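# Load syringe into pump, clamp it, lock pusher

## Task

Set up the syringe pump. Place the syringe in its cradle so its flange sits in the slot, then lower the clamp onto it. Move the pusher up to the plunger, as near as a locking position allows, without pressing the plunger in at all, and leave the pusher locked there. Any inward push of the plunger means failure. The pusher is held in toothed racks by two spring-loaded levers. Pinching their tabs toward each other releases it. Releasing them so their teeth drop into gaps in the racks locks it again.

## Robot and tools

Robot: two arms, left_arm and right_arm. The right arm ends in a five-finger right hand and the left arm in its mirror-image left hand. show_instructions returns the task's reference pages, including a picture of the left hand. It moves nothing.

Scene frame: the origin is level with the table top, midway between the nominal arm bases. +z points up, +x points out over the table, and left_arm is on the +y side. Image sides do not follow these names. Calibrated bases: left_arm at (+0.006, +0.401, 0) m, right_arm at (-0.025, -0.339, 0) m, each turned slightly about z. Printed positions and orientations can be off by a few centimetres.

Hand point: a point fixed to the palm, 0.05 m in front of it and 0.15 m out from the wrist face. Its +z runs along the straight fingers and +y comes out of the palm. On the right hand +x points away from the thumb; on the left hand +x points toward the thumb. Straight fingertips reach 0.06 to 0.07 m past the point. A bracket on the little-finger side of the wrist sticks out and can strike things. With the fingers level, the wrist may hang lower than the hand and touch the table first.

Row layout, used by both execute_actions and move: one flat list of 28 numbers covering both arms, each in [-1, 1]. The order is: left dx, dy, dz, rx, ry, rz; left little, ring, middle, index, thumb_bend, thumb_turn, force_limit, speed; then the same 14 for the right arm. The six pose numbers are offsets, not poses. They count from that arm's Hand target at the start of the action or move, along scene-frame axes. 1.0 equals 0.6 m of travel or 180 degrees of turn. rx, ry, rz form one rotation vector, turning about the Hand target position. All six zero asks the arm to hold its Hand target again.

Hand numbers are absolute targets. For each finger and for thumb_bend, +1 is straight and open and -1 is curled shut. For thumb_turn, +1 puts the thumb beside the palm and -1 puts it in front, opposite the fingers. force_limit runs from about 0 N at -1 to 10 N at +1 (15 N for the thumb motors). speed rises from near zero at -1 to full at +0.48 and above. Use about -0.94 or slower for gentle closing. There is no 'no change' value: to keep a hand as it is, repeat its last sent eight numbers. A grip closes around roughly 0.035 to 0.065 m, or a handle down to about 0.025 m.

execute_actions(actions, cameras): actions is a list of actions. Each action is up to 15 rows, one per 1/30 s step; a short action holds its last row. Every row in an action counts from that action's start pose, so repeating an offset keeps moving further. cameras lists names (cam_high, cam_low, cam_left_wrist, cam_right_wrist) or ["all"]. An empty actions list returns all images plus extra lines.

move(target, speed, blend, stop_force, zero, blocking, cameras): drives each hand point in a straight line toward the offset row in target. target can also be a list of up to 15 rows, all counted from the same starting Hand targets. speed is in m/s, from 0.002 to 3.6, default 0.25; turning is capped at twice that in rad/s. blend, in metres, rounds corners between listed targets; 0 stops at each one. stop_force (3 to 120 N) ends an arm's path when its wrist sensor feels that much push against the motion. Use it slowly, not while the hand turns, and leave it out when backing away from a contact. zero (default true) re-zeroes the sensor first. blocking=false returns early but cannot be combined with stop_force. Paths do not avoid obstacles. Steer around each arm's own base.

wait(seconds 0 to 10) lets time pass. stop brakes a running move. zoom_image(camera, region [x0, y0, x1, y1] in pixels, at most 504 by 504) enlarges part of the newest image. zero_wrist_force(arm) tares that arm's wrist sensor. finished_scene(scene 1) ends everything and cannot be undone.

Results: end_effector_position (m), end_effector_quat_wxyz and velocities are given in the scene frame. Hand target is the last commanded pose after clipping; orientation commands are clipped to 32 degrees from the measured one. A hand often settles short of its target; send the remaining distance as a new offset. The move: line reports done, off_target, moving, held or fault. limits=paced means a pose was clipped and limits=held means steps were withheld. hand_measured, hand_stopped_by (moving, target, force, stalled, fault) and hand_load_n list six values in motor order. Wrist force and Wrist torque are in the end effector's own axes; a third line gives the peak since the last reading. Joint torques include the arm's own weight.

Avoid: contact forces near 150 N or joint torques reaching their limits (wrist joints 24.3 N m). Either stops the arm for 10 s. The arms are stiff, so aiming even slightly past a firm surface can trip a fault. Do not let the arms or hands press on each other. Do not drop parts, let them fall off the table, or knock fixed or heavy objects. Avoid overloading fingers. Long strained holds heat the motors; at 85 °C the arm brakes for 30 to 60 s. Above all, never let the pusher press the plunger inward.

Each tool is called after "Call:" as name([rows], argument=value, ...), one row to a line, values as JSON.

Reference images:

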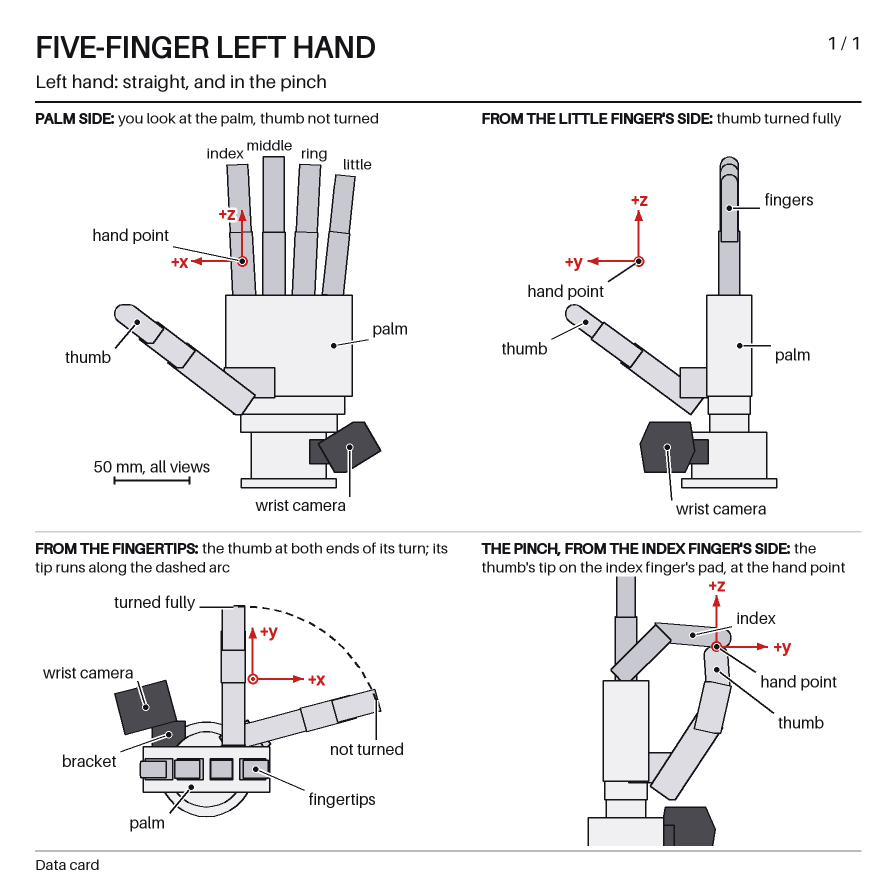

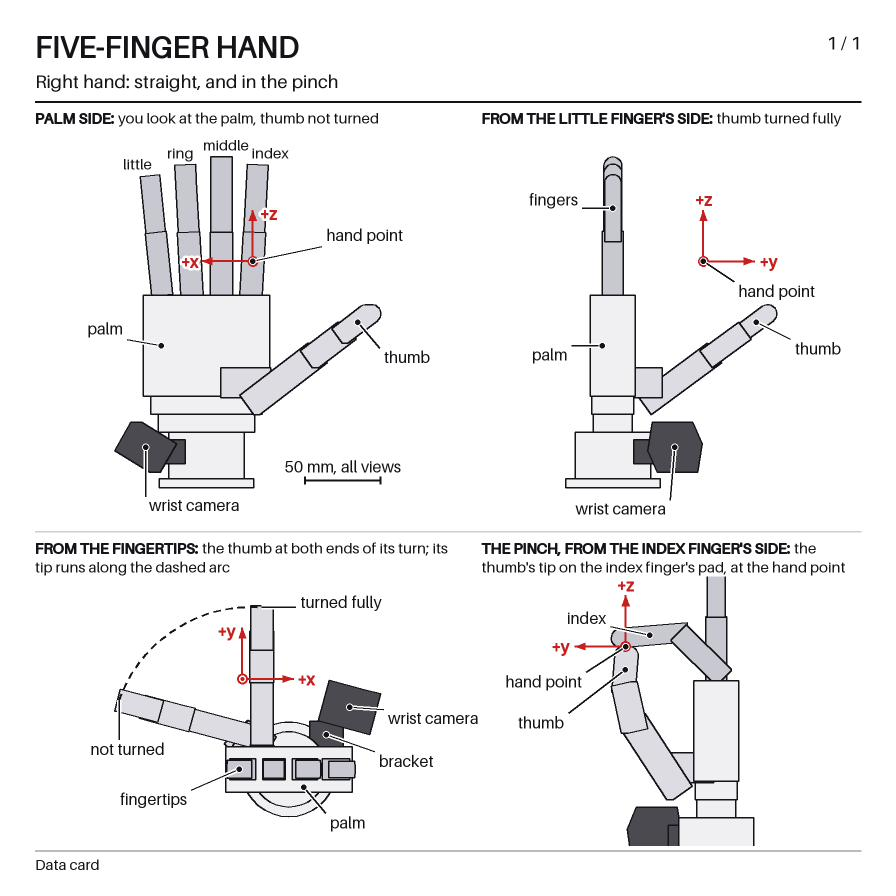

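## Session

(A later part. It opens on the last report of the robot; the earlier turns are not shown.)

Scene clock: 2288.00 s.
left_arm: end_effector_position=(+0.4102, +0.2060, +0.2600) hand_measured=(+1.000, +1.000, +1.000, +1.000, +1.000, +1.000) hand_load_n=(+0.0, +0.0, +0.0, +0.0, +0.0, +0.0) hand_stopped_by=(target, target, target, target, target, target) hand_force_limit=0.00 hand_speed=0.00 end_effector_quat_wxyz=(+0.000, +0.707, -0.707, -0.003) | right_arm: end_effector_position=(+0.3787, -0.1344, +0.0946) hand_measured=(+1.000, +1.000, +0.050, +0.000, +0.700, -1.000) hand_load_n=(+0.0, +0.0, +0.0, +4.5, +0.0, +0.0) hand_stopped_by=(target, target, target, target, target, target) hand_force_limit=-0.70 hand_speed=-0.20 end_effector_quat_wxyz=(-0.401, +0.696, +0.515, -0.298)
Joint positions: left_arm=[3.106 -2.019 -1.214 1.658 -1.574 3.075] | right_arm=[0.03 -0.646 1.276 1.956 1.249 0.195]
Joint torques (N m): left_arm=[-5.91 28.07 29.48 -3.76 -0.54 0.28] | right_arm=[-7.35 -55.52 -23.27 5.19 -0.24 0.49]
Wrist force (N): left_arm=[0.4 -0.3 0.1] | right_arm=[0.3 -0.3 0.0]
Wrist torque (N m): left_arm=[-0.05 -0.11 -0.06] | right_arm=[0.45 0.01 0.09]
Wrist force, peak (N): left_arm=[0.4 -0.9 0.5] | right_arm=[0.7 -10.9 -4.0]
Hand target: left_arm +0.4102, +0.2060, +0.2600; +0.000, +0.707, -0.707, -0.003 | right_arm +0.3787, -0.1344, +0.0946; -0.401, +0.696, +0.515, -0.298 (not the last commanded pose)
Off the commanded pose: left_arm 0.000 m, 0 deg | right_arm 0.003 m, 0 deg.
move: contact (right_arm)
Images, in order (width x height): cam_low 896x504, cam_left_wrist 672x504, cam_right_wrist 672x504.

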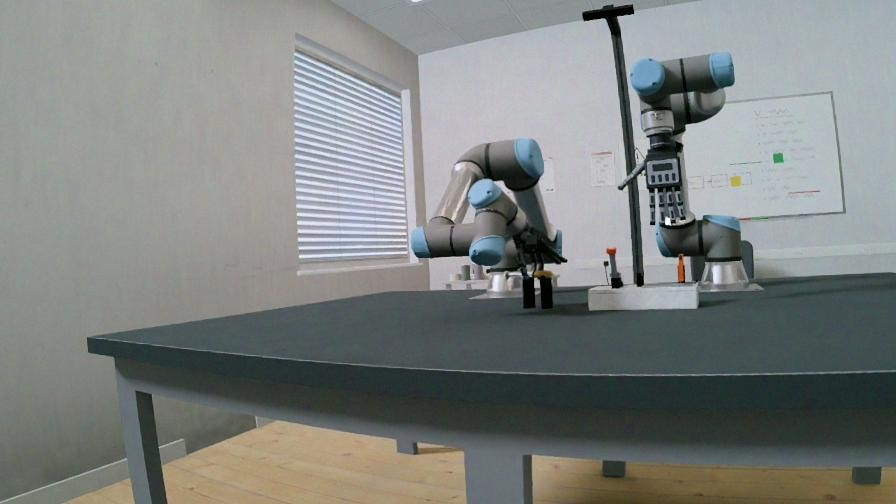

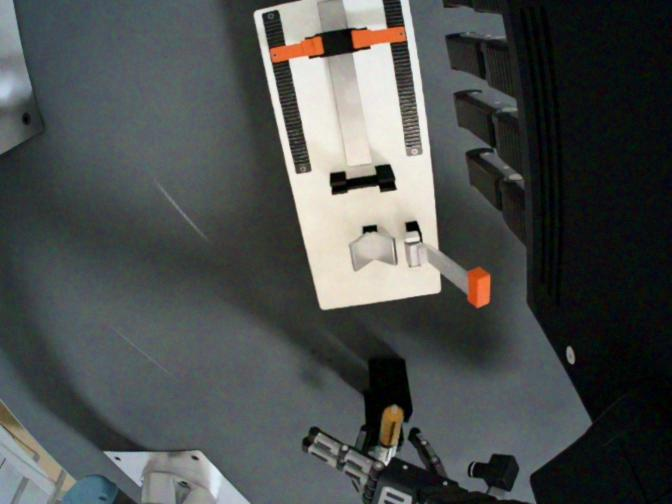

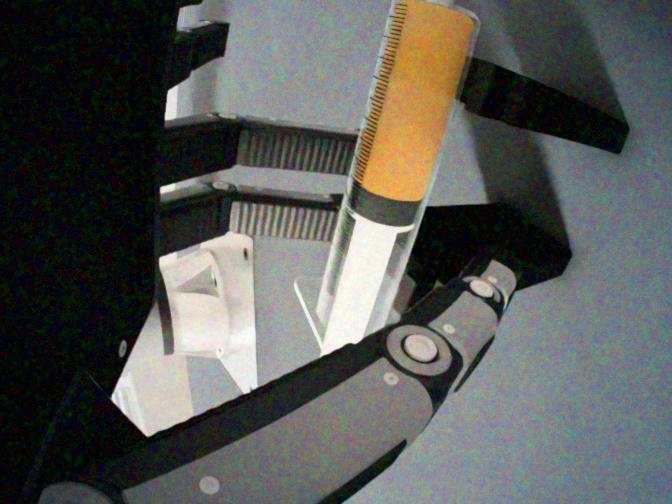

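Call:
move([
  [0,0,0,0,0,0, 1,1,1,1,1,1,0,0, 0,0,0.0035,0,0,0,1,1,0.05,0,0.7,-1,-0.7,-0.2],
  [0,0,0,0,0,0, 1,1,1,1,1,1,0,0, 0,0,0.0035,0,0,0,1,1,-0.2,-0.3,0.7,-1,-0.8,-0.94],
], speed=0.03, cameras=["cam_right_wrist","cam_low","cam_left_wrist"])

Call:
zoom_image(camera="cam_low", region=[500, 240, 580, 320])

Call:
zoom_image(camera="cam_right_wrist", region=[200, 50, 600, 400])

Scene clock: 2323.30 s.
left_arm: end_effector_position=(+0.4102, +0.2060, +0.2600) hand_measured=(+1.000, +1.000, +1.000, +1.000, +1.000, +1.000) hand_load_n=(+0.0, +0.0, +0.0, +0.0, +0.0, +0.0) hand_stopped_by=(target, target, target, target, target, target) hand_force_limit=0.00 hand_speed=0.00 end_effector_quat_wxyz=(+0.000, +0.707, -0.707, -0.003) | right_arm: end_effector_position=(+0.3787, -0.1344, +0.0967) hand_measured=(+1.000, +1.000, -0.106, +0.000, +0.700, -1.000) hand_load_n=(+0.0, +0.0, +3.5, +3.5, +0.0, +0.0) hand_stopped_by=(target, target, force, force, target, target) hand_force_limit=-0.80 hand_speed=-0.94 end_effector_quat_wxyz=(-0.401, +0.696, +0.515, -0.298)
Joint positions: left_arm=[3.106 -2.019 -1.214 1.658 -1.574 3.075] | right_arm=[0.03 -0.649 1.276 1.959 1.249 0.195]
Joint torques (N m): left_arm=[-6.7 29.46 29.62 -3.86 -0.53 0.12] | right_arm=[-8.26 -54.56 -22.97 5.35 -0.23 0.64]
Wrist force (N): left_arm=[0.2 -0.6 -0.1] | right_arm=[0.6 -0.3 3.2]
Wrist torque (N m): left_arm=[-0.08 -0.08 -0.08] | right_arm=[0.40 -0.07 0.06]
Wrist force, peak (N): left_arm=[0.6 -0.9 0.5] | right_arm=[0.6 -0.3 3.2]
Hand target: left_arm +0.4102, +0.2060, +0.2600; +0.000, +0.707, -0.707, -0.003 | right_arm +0.3787, -0.1344, +0.0967; -0.401, +0.696, +0.515, -0.298
Off the commanded pose: left_arm 0.000 m, 0 deg | right_arm 0.000 m, 0 deg.
move: done
Images, in order (width x height): cam_low 896x504, cam_left_wrist 672x504, cam_right_wrist 672x504.

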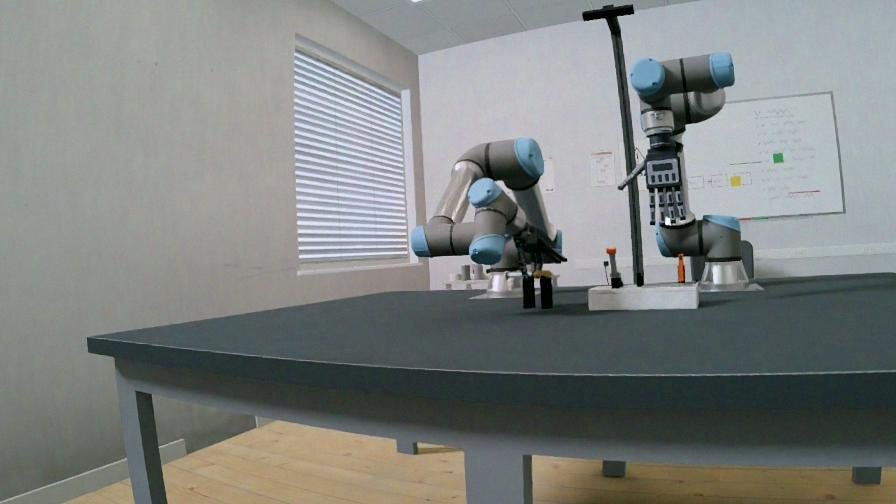

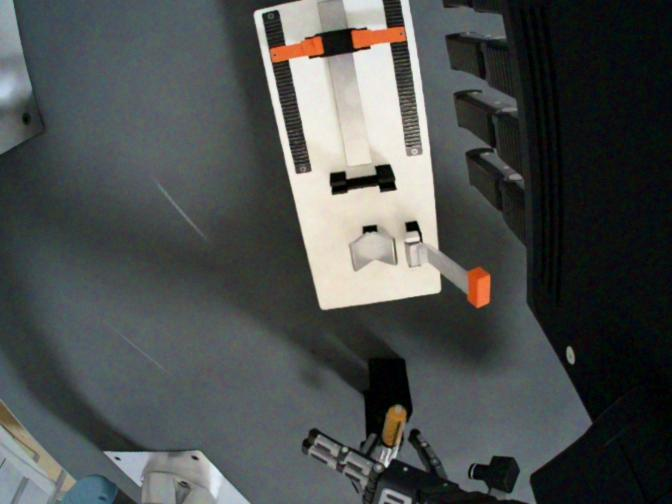

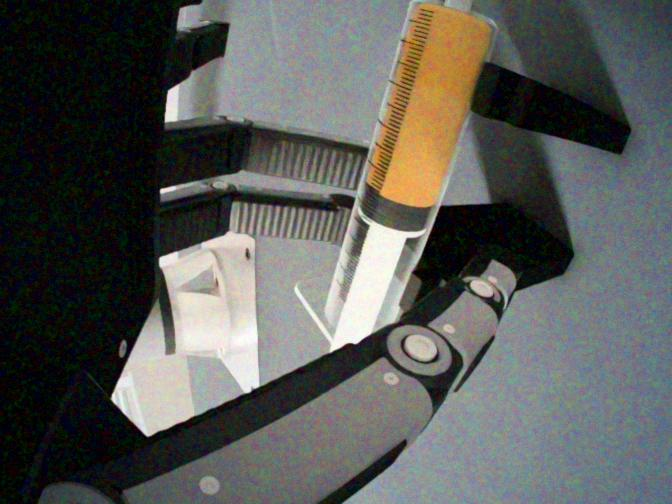

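Scaled by 6.300 from the camera's 896x504 image, which has a finer 1280x720 frame.

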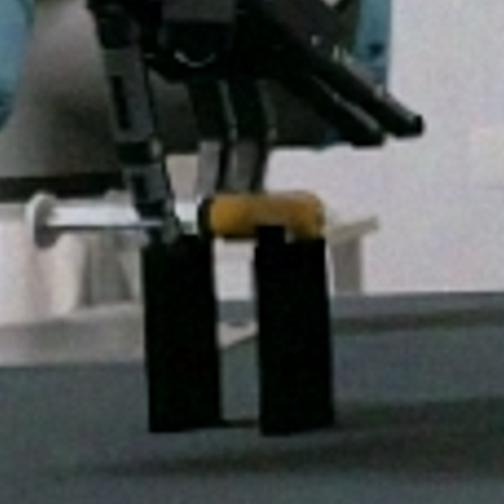

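Scaled by 1.260 from the camera's 672x504 image, which has a finer 960x720 frame.

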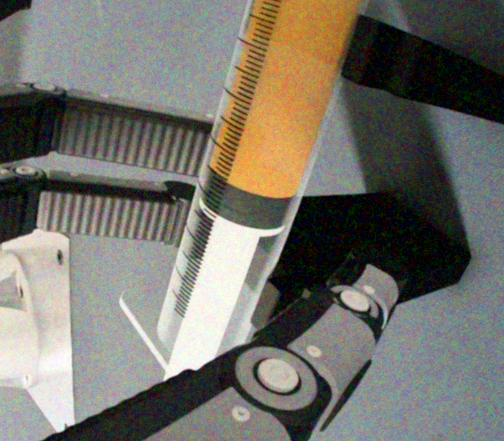

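Call:
move(target=[0,0,0,0,0,0, 1,1,1,1,1,1,0,0, 0,0,0,0,0,0,1,1,-0.2,-0.3,0.0,-1,-0.8,-0.94], speed=0.03, cameras=["cam_right_wrist","cam_low","cam_left_wrist"])

Call:
zoom_image(camera="cam_low", region=[500, 240, 580, 320])

Call:
zoom_image(camera="cam_left_wrist", region=[320, 360, 450, 500])

Call:
zoom_image(camera="cam_right_wrist", region=[200, 50, 600, 400])

Scene clock: 2337.00 s.
left_arm: end_effector_position=(+0.4102, +0.2060, +0.2600) hand_measured=(+1.000, +1.000, +1.000, +1.000, +1.000, +1.000) hand_load_n=(+0.0, +0.0, +0.0, +0.0, +0.0, +0.0) hand_stopped_by=(target, target, target, target, target, target) hand_force_limit=0.00 hand_speed=0.00 end_effector_quat_wxyz=(+0.000, +0.707, -0.707, -0.003) | right_arm: end_effector_position=(+0.3787, -0.1344, +0.0967) hand_measured=(+1.000, +1.000, -0.106, +0.000, +0.442, -1.000) hand_load_n=(+0.0, +0.0, +3.5, +4.0, +1.5, +0.0) hand_stopped_by=(target, target, force, force, force, target) hand_force_limit=-0.80 hand_speed=-0.94 end_effector_quat_wxyz=(-0.401, +0.696, +0.515, -0.298)
Joint positions: left_arm=[3.106 -2.019 -1.214 1.658 -1.574 3.075] | right_arm=[0.03 -0.649 1.276 1.959 1.249 0.195]
Joint torques (N m): left_arm=[-6.75 28.97 28.75 -3.78 -0.34 0.05] | right_arm=[-7.43 -54.83 -22.27 0.85 -0.48 0.53]
Wrist force (N): left_arm=[0.3 -0.5 0.3] | right_arm=[0.7 0.5 2.1]
Wrist torque (N m): left_arm=[-0.09 -0.10 -0.07] | right_arm=[0.44 -0.06 0.08]
Wrist force, peak (N): left_arm=[0.4 -1.0 0.1] | right_arm=[0.6 -0.3 3.5]
Hand target: left_arm +0.4102, +0.2060, +0.2600; +0.000, +0.707, -0.707, -0.003 | right_arm +0.3787, -0.1344, +0.0967; -0.401, +0.696, +0.515, -0.298
Off the commanded pose: left_arm 0.000 m, 0 deg | right_arm 0.000 m, 0 deg.
move: done
Images, in order (width x height): cam_low 896x504, cam_left_wrist 672x504, cam_right_wrist 672x504.

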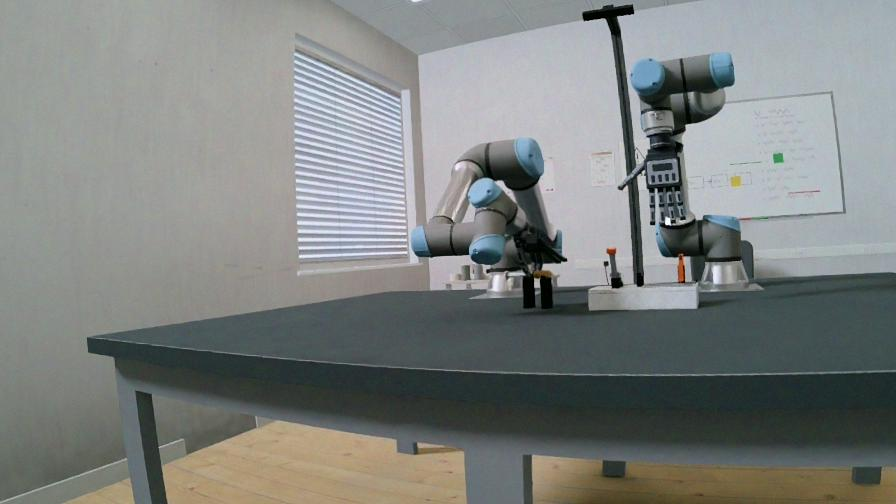

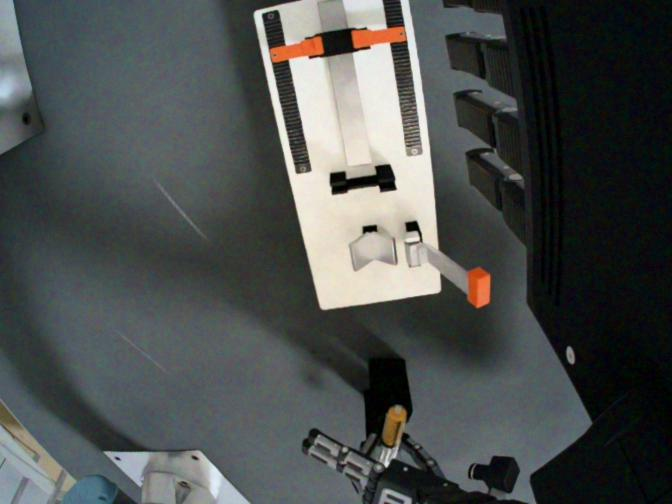

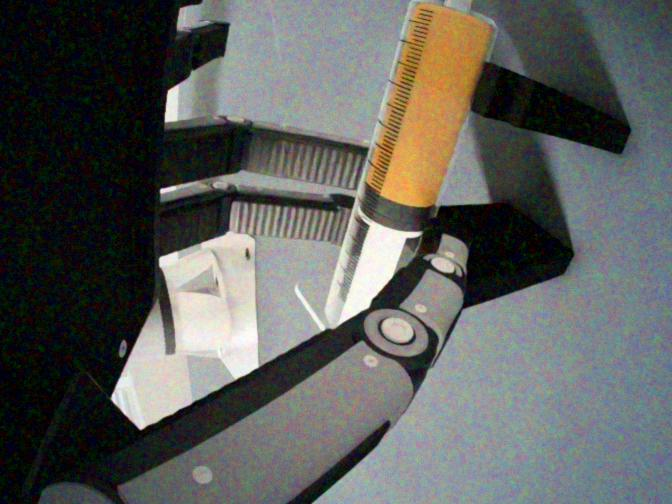

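Scaled by 6.300 from the camera's 896x504 image, which has a finer 1280x720 frame.

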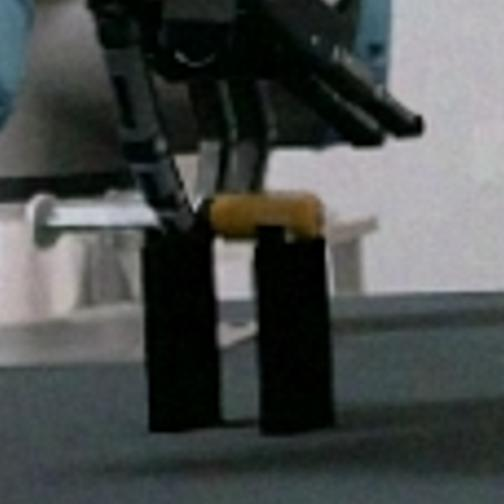

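Scaled by 3.600 from the camera's 672x504 image, which has a finer 960x720 frame.

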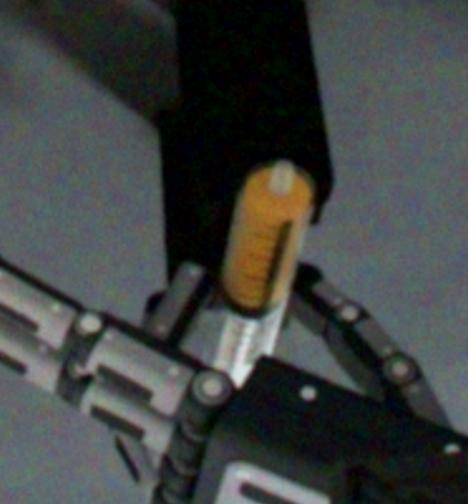

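Scaled by 1.260 from the camera's 672x504 image, which has a finer 960x720 frame.

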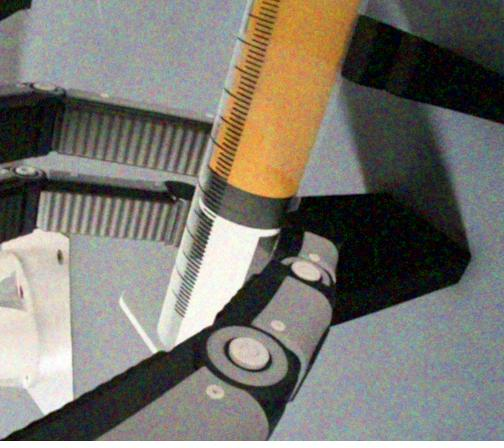

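Call:
move(target=[0,0,0,0,0,0, 1,1,1,1,1,1,0,0, 0,0,0,0,0,0,1,1,-0.2,-0.3,-0.1,-1,-0.5,-0.94], speed=0.03, cameras=["cam_right_wrist"])

Call:
zoom_image(camera="cam_right_wrist", region=[200, 50, 600, 400])

Scene clock: 2353.13 s.
left_arm: end_effector_position=(+0.4102, +0.2060, +0.2600) hand_measured=(+1.000, +1.000, +1.000, +1.000, +1.000, +1.000) hand_load_n=(+0.0, +0.0, +0.0, +0.0, +0.0, +0.0) hand_stopped_by=(target, target, target, target, target, target) hand_force_limit=0.00 hand_speed=0.00 end_effector_quat_wxyz=(+0.000, +0.707, -0.707, -0.003) | right_arm: end_effector_position=(+0.3787, -0.1344, +0.0967) hand_measured=(+1.000, +1.000, -0.106, +0.000, +0.436, -1.000) hand_load_n=(+0.0, +0.0, +4.0, +3.5, +3.5, +1.0) hand_stopped_by=(target, target, force, force, force, target) hand_force_limit=-0.50 hand_speed=-0.94 end_effector_quat_wxyz=(-0.401, +0.696, +0.515, -0.298)
Joint positions: left_arm=[3.106 -2.019 -1.214 1.658 -1.574 3.075] | right_arm=[0.03 -0.649 1.276 1.959 1.249 0.195]
Joint torques (N m): left_arm=[-6.3 29.21 29.58 -3.76 -0.38 -0.05] | right_arm=[-7.22 -53.73 -22.81 0.82 -0.64 0.47]
Wrist force (N): left_arm=[0.2 -0.6 0.0] | right_arm=[0.2 1.0 0.5]
Wrist torque (N m): left_arm=[-0.07 -0.08 -0.08] | right_arm=[0.44 0.04 0.06]
Wrist force, peak (N): left_arm=[0.2 -1.1 0.3] | right_arm=[0.6 0.2 2.3]
Hand target: left_arm +0.4102, +0.2060, +0.2600; +0.000, +0.707, -0.707, -0.003 | right_arm +0.3787, -0.1344, +0.0967; -0.401, +0.696, +0.515, -0.298
Off the commanded pose: left_arm 0.000 m, 0 deg | right_arm 0.000 m, 0 deg.
move: done
Images, in order (width x height): cam_right_wrist 672x504.

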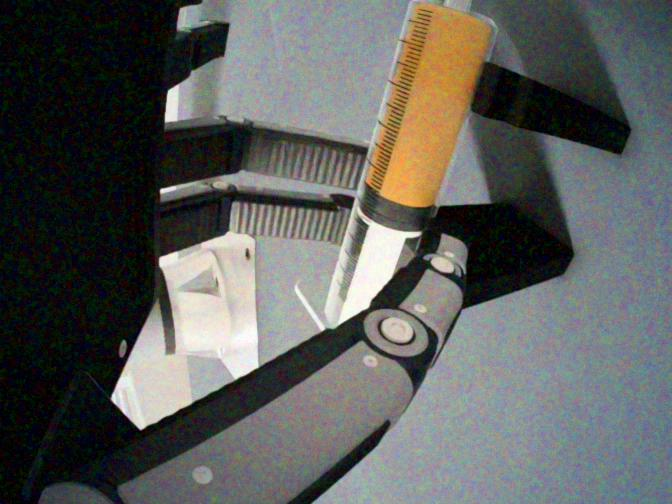

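Scaled by 1.260 from the camera's 672x504 image, which has a finer 960x720 frame.

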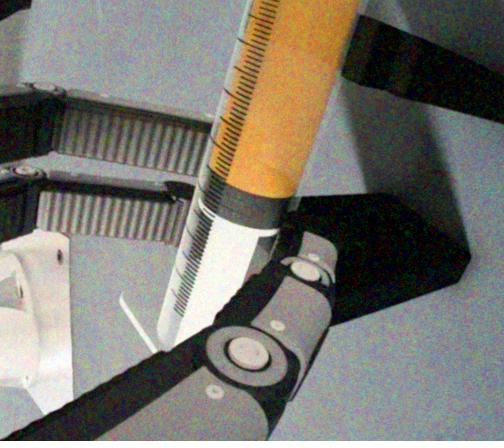

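Call:
move(target=[0,0,0,0,0,0, 1,1,1,1,1,1,0,0, 0,0,0.025,0,0,0,1,1,-0.2,-0.3,-0.1,-1,-0.5,-0.94], speed=0.02, cameras=["cam_right_wrist","cam_low","cam_left_wrist"])

Call:
zoom_image(camera="cam_low", region=[500, 240, 580, 320])

Call:
zoom_image(camera="cam_right_wrist", region=[200, 0, 600, 400])

Scene clock: 2362.77 s.
left_arm: end_effector_position=(+0.4102, +0.2060, +0.2600) hand_measured=(+1.000, +1.000, +1.000, +1.000, +1.000, +1.000) hand_load_n=(+0.0, +0.0, +0.0, +0.0, +0.0, +0.0) hand_stopped_by=(target, target, target, target, target, target) hand_force_limit=0.00 hand_speed=0.00 end_effector_quat_wxyz=(+0.000, +0.707, -0.707, -0.003) | right_arm: end_effector_position=(+0.3787, -0.1344, +0.1116) hand_measured=(+1.000, +1.000, -0.106, +0.000, +0.436, -1.000) hand_load_n=(+0.0, -0.5, +4.0, +0.0, +3.5, +1.0) hand_stopped_by=(target, target, force, force, force, target) hand_force_limit=-0.50 hand_speed=-0.94 end_effector_quat_wxyz=(-0.401, +0.696, +0.515, -0.298)
Joint positions: left_arm=[3.106 -2.019 -1.214 1.658 -1.574 3.075] | right_arm=[0.03 -0.67 1.273 1.984 1.249 0.195]
Joint torques (N m): left_arm=[-6.11 28.78 28.94 -3.68 -0.31 -0.07] | right_arm=[-7.17 -55.08 -21.62 5.56 -0.69 0.74]
Wrist force (N): left_arm=[0.3 -0.2 0.3] | right_arm=[0.4 1.8 -1.7]
Wrist torque (N m): left_arm=[-0.04 -0.09 -0.08] | right_arm=[0.47 -0.01 0.09]
Wrist force, peak (N): left_arm=[0.7 -0.7 0.2] | right_arm=[0.7 1.6 -2.1]
Hand target: left_arm +0.4102, +0.2060, +0.2600; +0.000, +0.707, -0.707, -0.003 | right_arm +0.3787, -0.1344, +0.1117; -0.401, +0.696, +0.515, -0.298
Off the commanded pose: left_arm 0.000 m, 0 deg | right_arm 0.000 m, 0 deg.
move: done
Images, in order (width x height): cam_low 896x504, cam_left_wrist 672x504, cam_right_wrist 672x504.

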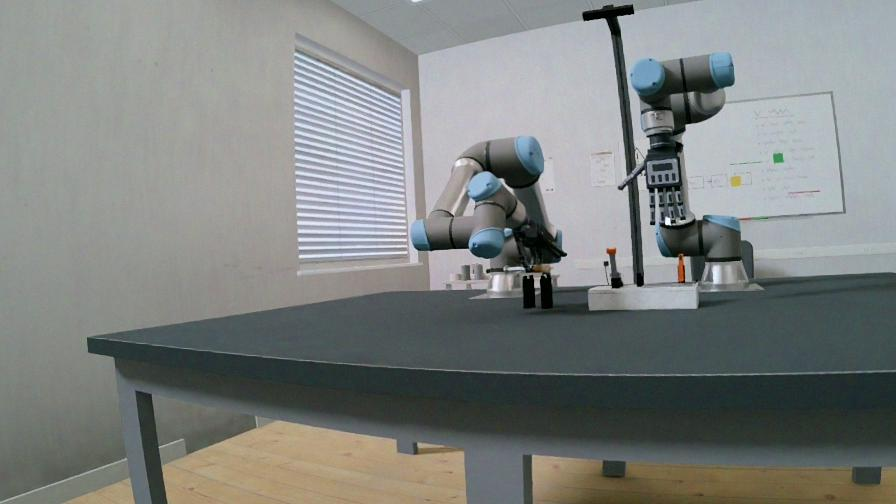

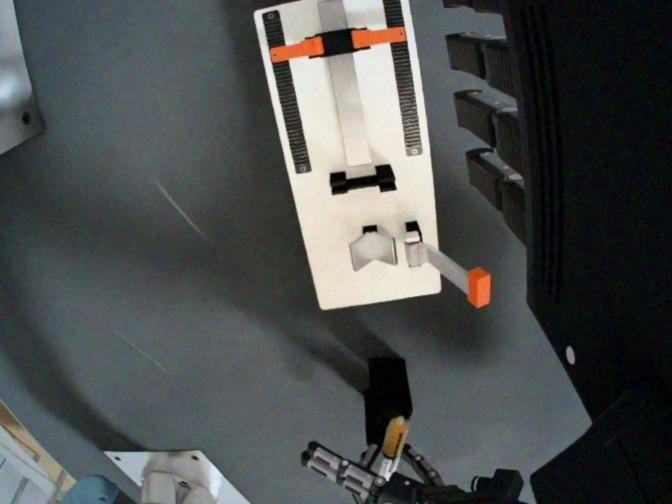

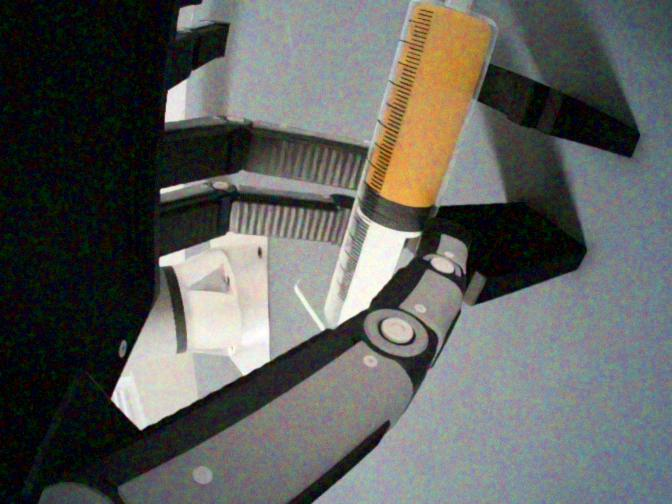

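Scaled by 6.300 from the camera's 896x504 image, which has a finer 1280x720 frame.

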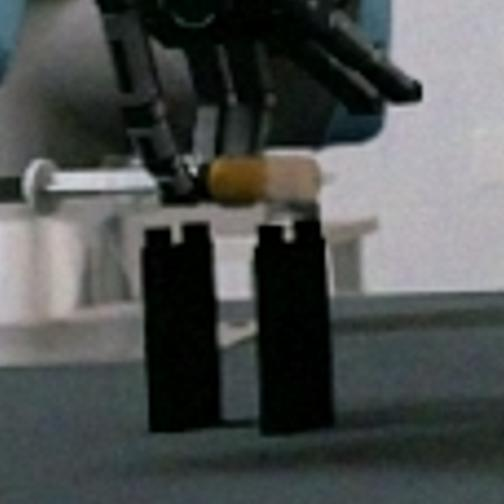

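Scaled by 1.260 from the camera's 672x504 image, which has a finer 960x720 frame.

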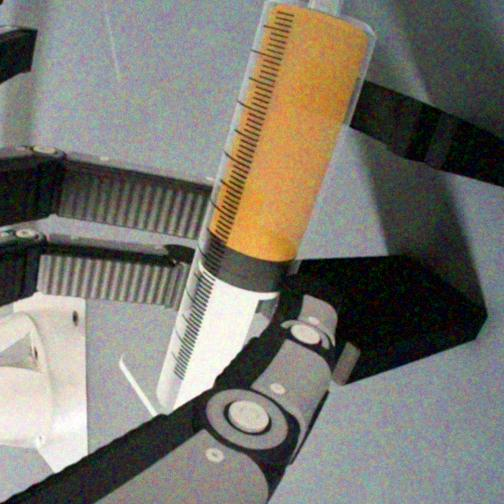

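Call:
move(target=[0,0,0,0,0,0, 1,1,1,1,1,1,0,0, 0,0,0.03,0,0,0,1,1,-0.2,-0.25,-0.1,-1,-0.8,-0.94], speed=0.02, cameras=["cam_right_wrist","cam_low","cam_left_wrist"])

Call:
zoom_image(camera="cam_low", region=[500, 220, 580, 300])

Call:
zoom_image(camera="cam_right_wrist", region=[200, 0, 600, 400])

Scene clock: 2373.37 s.
left_arm: end_effector_position=(+0.4102, +0.2060, +0.2600) hand_measured=(+1.000, +1.000, +1.000, +1.000, +1.000, +1.000) hand_load_n=(+0.0, +0.0, +0.0, +0.0, -0.5, +0.0) hand_stopped_by=(target, target, target, target, target, target) hand_force_limit=0.00 hand_speed=0.00 end_effector_quat_wxyz=(+0.000, +0.707, -0.707, -0.003) | right_arm: end_effector_position=(+0.3787, -0.1344, +0.1296) hand_measured=(+1.000, +1.000, -0.106, -0.118, +0.436, -1.000) hand_load_n=(+0.0, +0.0, +3.0, +2.0, +5.0, +0.0) hand_stopped_by=(target, target, force, force, force, target) hand_force_limit=-0.80 hand_speed=-0.94 end_effector_quat_wxyz=(-0.401, +0.696, +0.515, -0.298)
Joint positions: left_arm=[3.106 -2.019 -1.214 1.658 -1.574 3.075] | right_arm=[0.03 -0.695 1.267 2.014 1.249 0.195]
Joint torques (N m): left_arm=[-7.03 29.51 29.72 -3.66 -0.37 -0.36] | right_arm=[-7.21 -53.91 -23.73 5.85 -0.86 0.99]
Wrist force (N): left_arm=[0.2 -0.5 0.1] | right_arm=[0.4 1.5 -1.9]
Wrist torque (N m): left_arm=[-0.08 -0.08 -0.08] | right_arm=[0.45 -0.01 0.08]
Wrist force, peak (N): left_arm=[0.0 -1.1 0.1] | right_arm=[0.3 2.1 -2.2]
Hand target: left_arm +0.4102, +0.2060, +0.2600; +0.000, +0.707, -0.707, -0.003 | right_arm +0.3787, -0.1344, +0.1297; -0.401, +0.696, +0.515, -0.298
Off the commanded pose: left_arm 0.000 m, 0 deg | right_arm 0.000 m, 0 deg.
move: done
Images, in order (width x height): cam_low 896x504, cam_left_wrist 672x504, cam_right_wrist 672x504.

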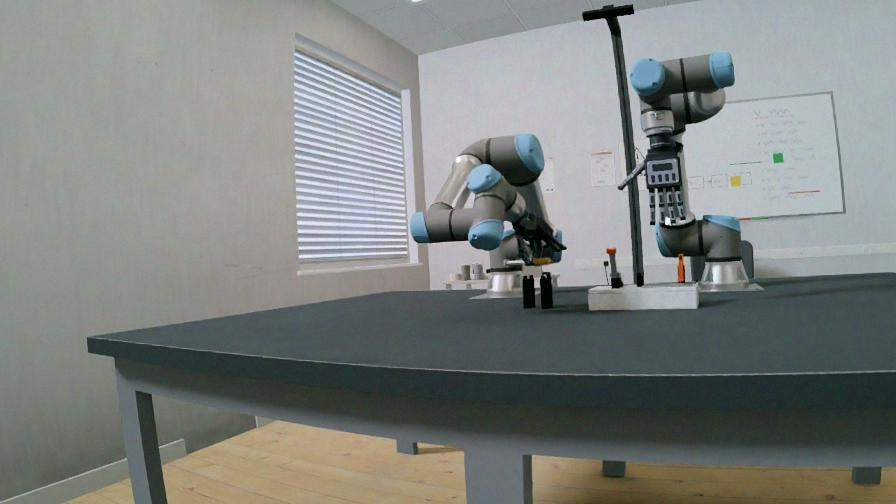

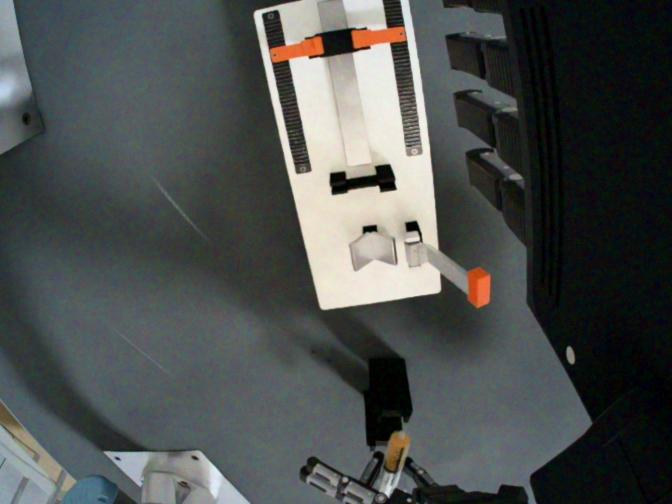

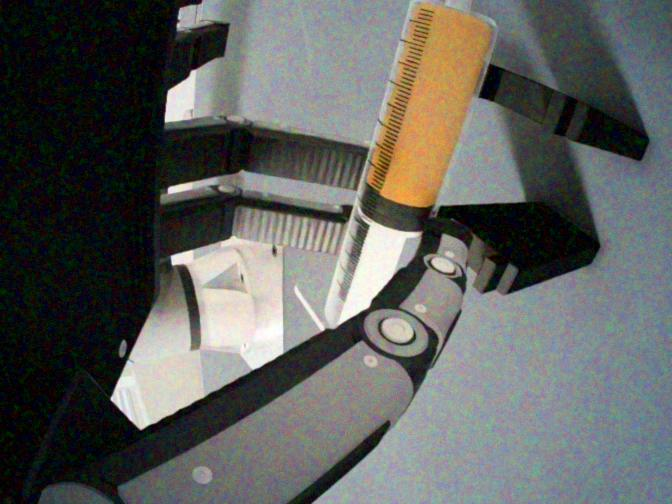

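Scaled by 6.300 from the camera's 896x504 image, which has a finer 1280x720 frame.

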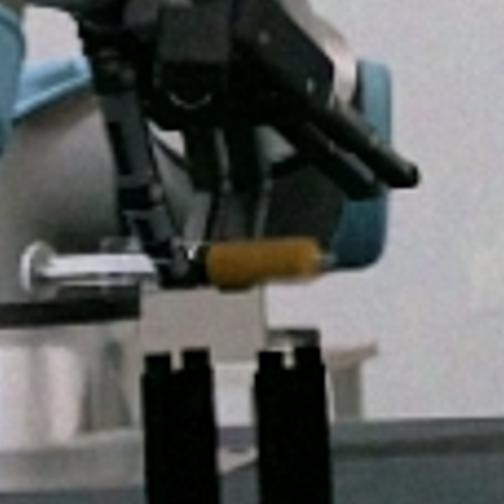

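Scaled by 1.260 from the camera's 672x504 image, which has a finer 960x720 frame.

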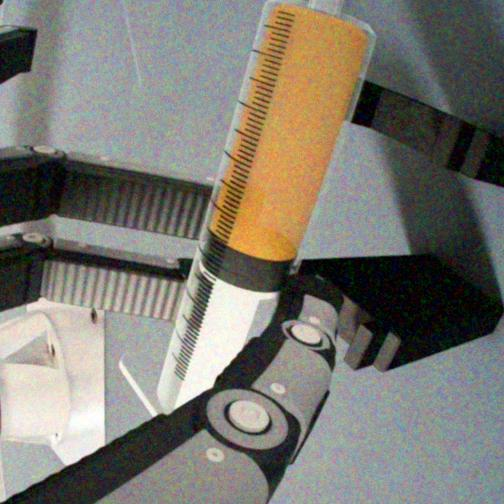

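Call:
move(target=[-0.0167,0.35,0.1,0,0,0, 1,1,1,1,1,1,0,0, -0.02,0.09,0.28,0,0,0,1,1,-0.2,-0.25,-0.1,-1,-0.8,-0.94], speed=0.12, cameras=["cam_right_wrist","cam_high","cam_left_wrist"])

Scene clock: 2394.83 s.
left_arm: end_effector_position=(+0.4002, +0.4159, +0.3200) hand_measured=(+1.000, +1.000, +1.000, +1.000, +1.000, +1.000) hand_load_n=(+0.0, +0.0, +0.0, +0.0, +0.0, +0.0) hand_stopped_by=(target, target, target, target, target, target) hand_force_limit=0.00 hand_speed=0.00 end_effector_quat_wxyz=(+0.000, +0.707, -0.707, -0.003) | right_arm: end_effector_position=(+0.3667, -0.0804, +0.2977) hand_measured=(+1.000, +1.000, -0.106, -0.118, +0.436, -1.000) hand_load_n=(+0.0, +0.0, +3.0, +2.0, +5.0, +0.0) hand_stopped_by=(target, target, force, force, force, target) hand_force_limit=-0.80 hand_speed=-0.94 end_effector_quat_wxyz=(-0.401, +0.696, +0.515, -0.298)
Joint positions: left_arm=[3.568 -1.919 -1.203 1.548 -1.576 3.536] | right_arm=[0.12 -0.843 1.072 2.34 1.173 0.247]
Joint torques (N m): left_arm=[8.75 25.01 30.14 -4.17 1.34 2.39] | right_arm=[12.33 -49.99 -25.72 5.57 -2.09 1.87]
Wrist force (N): left_arm=[0.1 -0.4 -0.1] | right_arm=[0.2 1.5 -2.1]
Wrist torque (N m): left_arm=[-0.05 -0.07 -0.08] | right_arm=[0.47 0.05 -0.02]
Wrist force, peak (N): left_arm=[1.1 -0.5 0.2] | right_arm=[0.1 2.3 -2.1]
Hand target: left_arm +0.4002, +0.4160, +0.3200; +0.000, +0.707, -0.707, -0.003 | right_arm +0.3667, -0.0804, +0.2977; -0.401, +0.696, +0.515, -0.298
Off the commanded pose: left_arm 0.000 m, 0 deg | right_arm 0.000 m, 0 deg.
move: done
Images, in order (width x height): cam_high 896x504, cam_left_wrist 672x504, cam_right_wrist 672x504.

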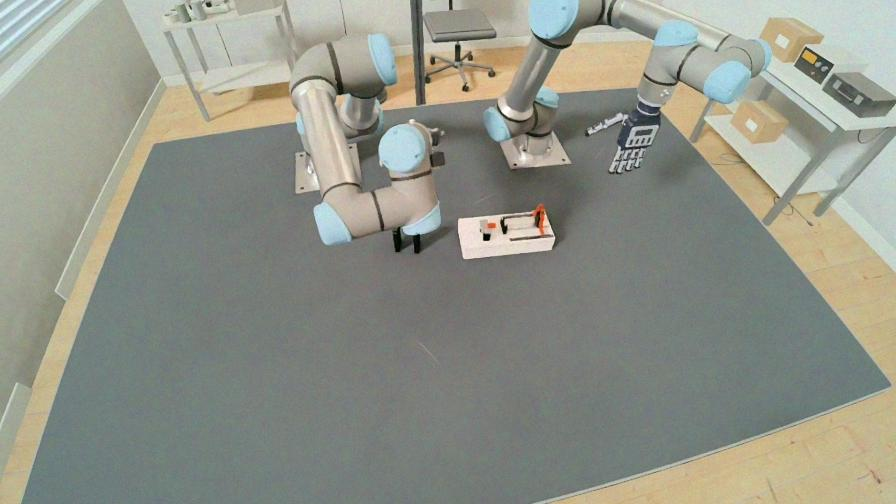

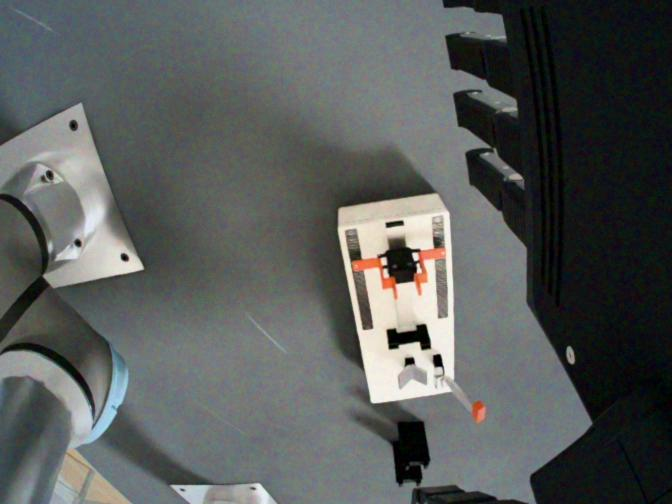

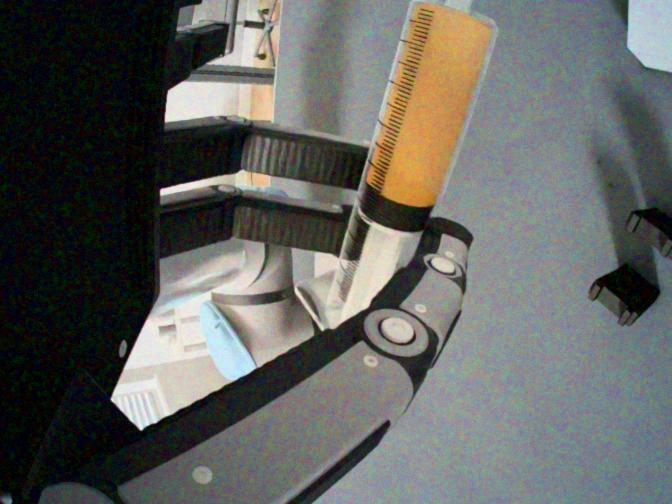

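Call:
move([
  [0,0,0,0,0,0, 1,1,1,1,1,1,0,0, 0.02,0.08,0,0,0,-0.311,1,1,-0.2,-0.25,-0.1,-1,-0.8,-0.94],
  [0,0,0,0,0,0, 1,1,1,1,1,1,0,0, 0.03,0.14,0,0,0,-0.622,1,1,-0.2,-0.25,-0.1,-1,-0.8,-0.94],
  [0,0,0,0,0,0, 1,1,1,1,1,1,0,0, 0.04,0.22,0,0,0,-0.9317,1,1,-0.2,-0.25,-0.1,-1,-0.8,-0.94],
], speed=0.25, blend=0.02, cameras=["cam_right_wrist","cam_high","cam_left_wrist"])

Scene clock: 2412.43 s.
left_arm: end_effector_position=(+0.4002, +0.4160, +0.3200) hand_measured=(+1.000, +1.000, +1.000, +1.000, +1.000, +1.000) hand_load_n=(+0.0, +0.0, +0.0, +0.0, +0.0, +0.0) hand_stopped_by=(target, target, target, target, target, target) hand_force_limit=0.00 hand_speed=0.00 end_effector_quat_wxyz=(+0.000, +0.707, -0.707, -0.003) | right_arm: end_effector_position=(+0.3907, +0.0516, +0.2977) hand_measured=(+1.000, +1.000, -0.106, -0.118, +0.436, -1.000) hand_load_n=(+0.0, +0.0, +3.0, +2.0, +5.5, +0.0) hand_stopped_by=(target, target, force, force, force, target) hand_force_limit=-0.80 hand_speed=-0.94 end_effector_quat_wxyz=(+0.339, -0.587, +0.637, -0.367)
Joint positions: left_arm=[3.568 -1.919 -1.203 1.548 -1.576 3.537] | right_arm=[0.668 -1.358 1.425 0.624 2.239 3.617]
Joint torques (N m): left_arm=[9.63 24.79 30.47 -4.23 1.3 2.12] | right_arm=[12.23 -16.67 -27.55 3.83 2.82 1.77]
Wrist force (N): left_arm=[-0.1 -0.8 0.4] | right_arm=[0.3 1.9 -1.8]
Wrist torque (N m): left_arm=[-0.13 -0.03 -0.08] | right_arm=[0.52 0.03 0.00]
Wrist force, peak (N): left_arm=[0.2 -1.2 0.0] | right_arm=[0.6 2.3 -2.1]
Hand target: left_arm +0.4002, +0.4160, +0.3200; +0.000, +0.707, -0.707, -0.003 | right_arm +0.3907, +0.0516, +0.2977; -0.339, +0.586, -0.637, +0.367
Off the commanded pose: left_arm 0.000 m, 0 deg | right_arm 0.000 m, 0 deg.
move: done
Images, in order (width x height): cam_high 896x504, cam_left_wrist 672x504, cam_right_wrist 672x504.

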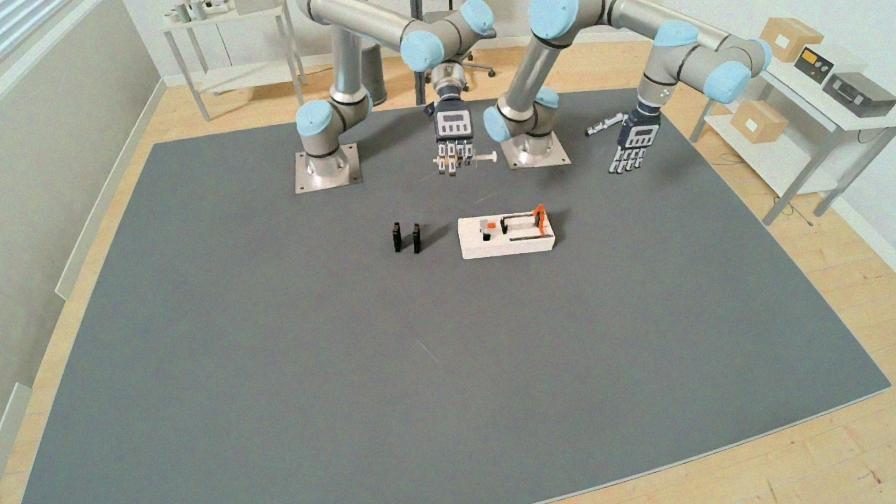

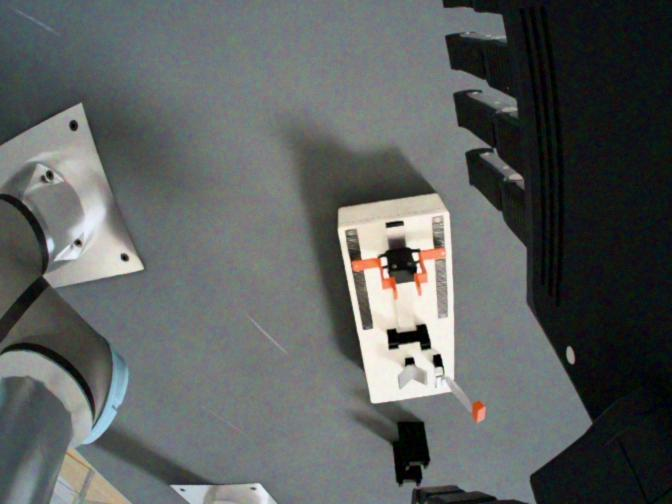

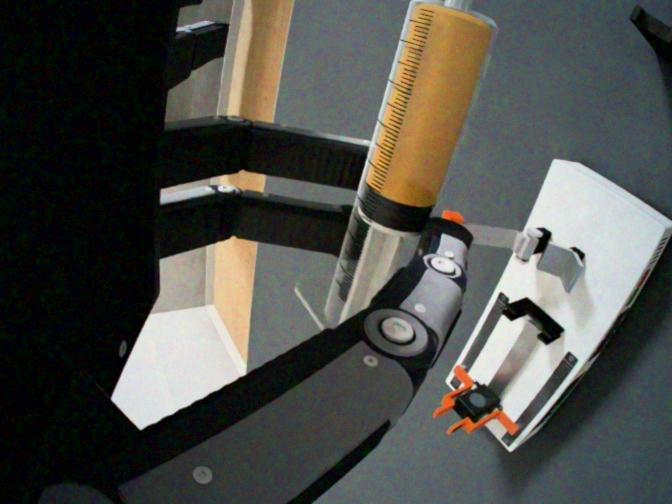

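Call:
zoom_image(camera="cam_right_wrist", region=[420, 150, 672, 460])

Call:
zoom_image(camera="cam_left_wrist", region=[320, 190, 500, 430])

Scaled by 1.626 from the camera's 672x504 image, which has a finer 960x720 frame.

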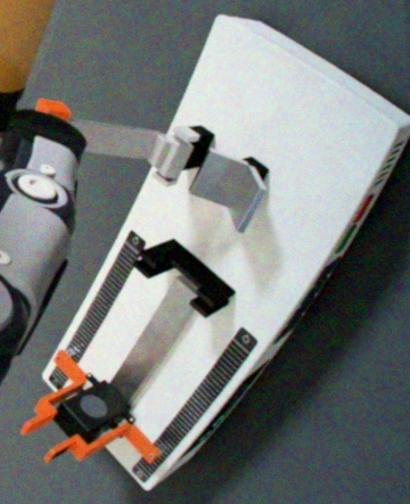

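Scaled by 2.100 from the camera's 672x504 image, which has a finer 960x720 frame.

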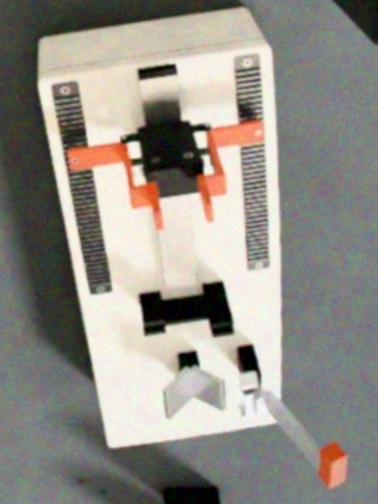

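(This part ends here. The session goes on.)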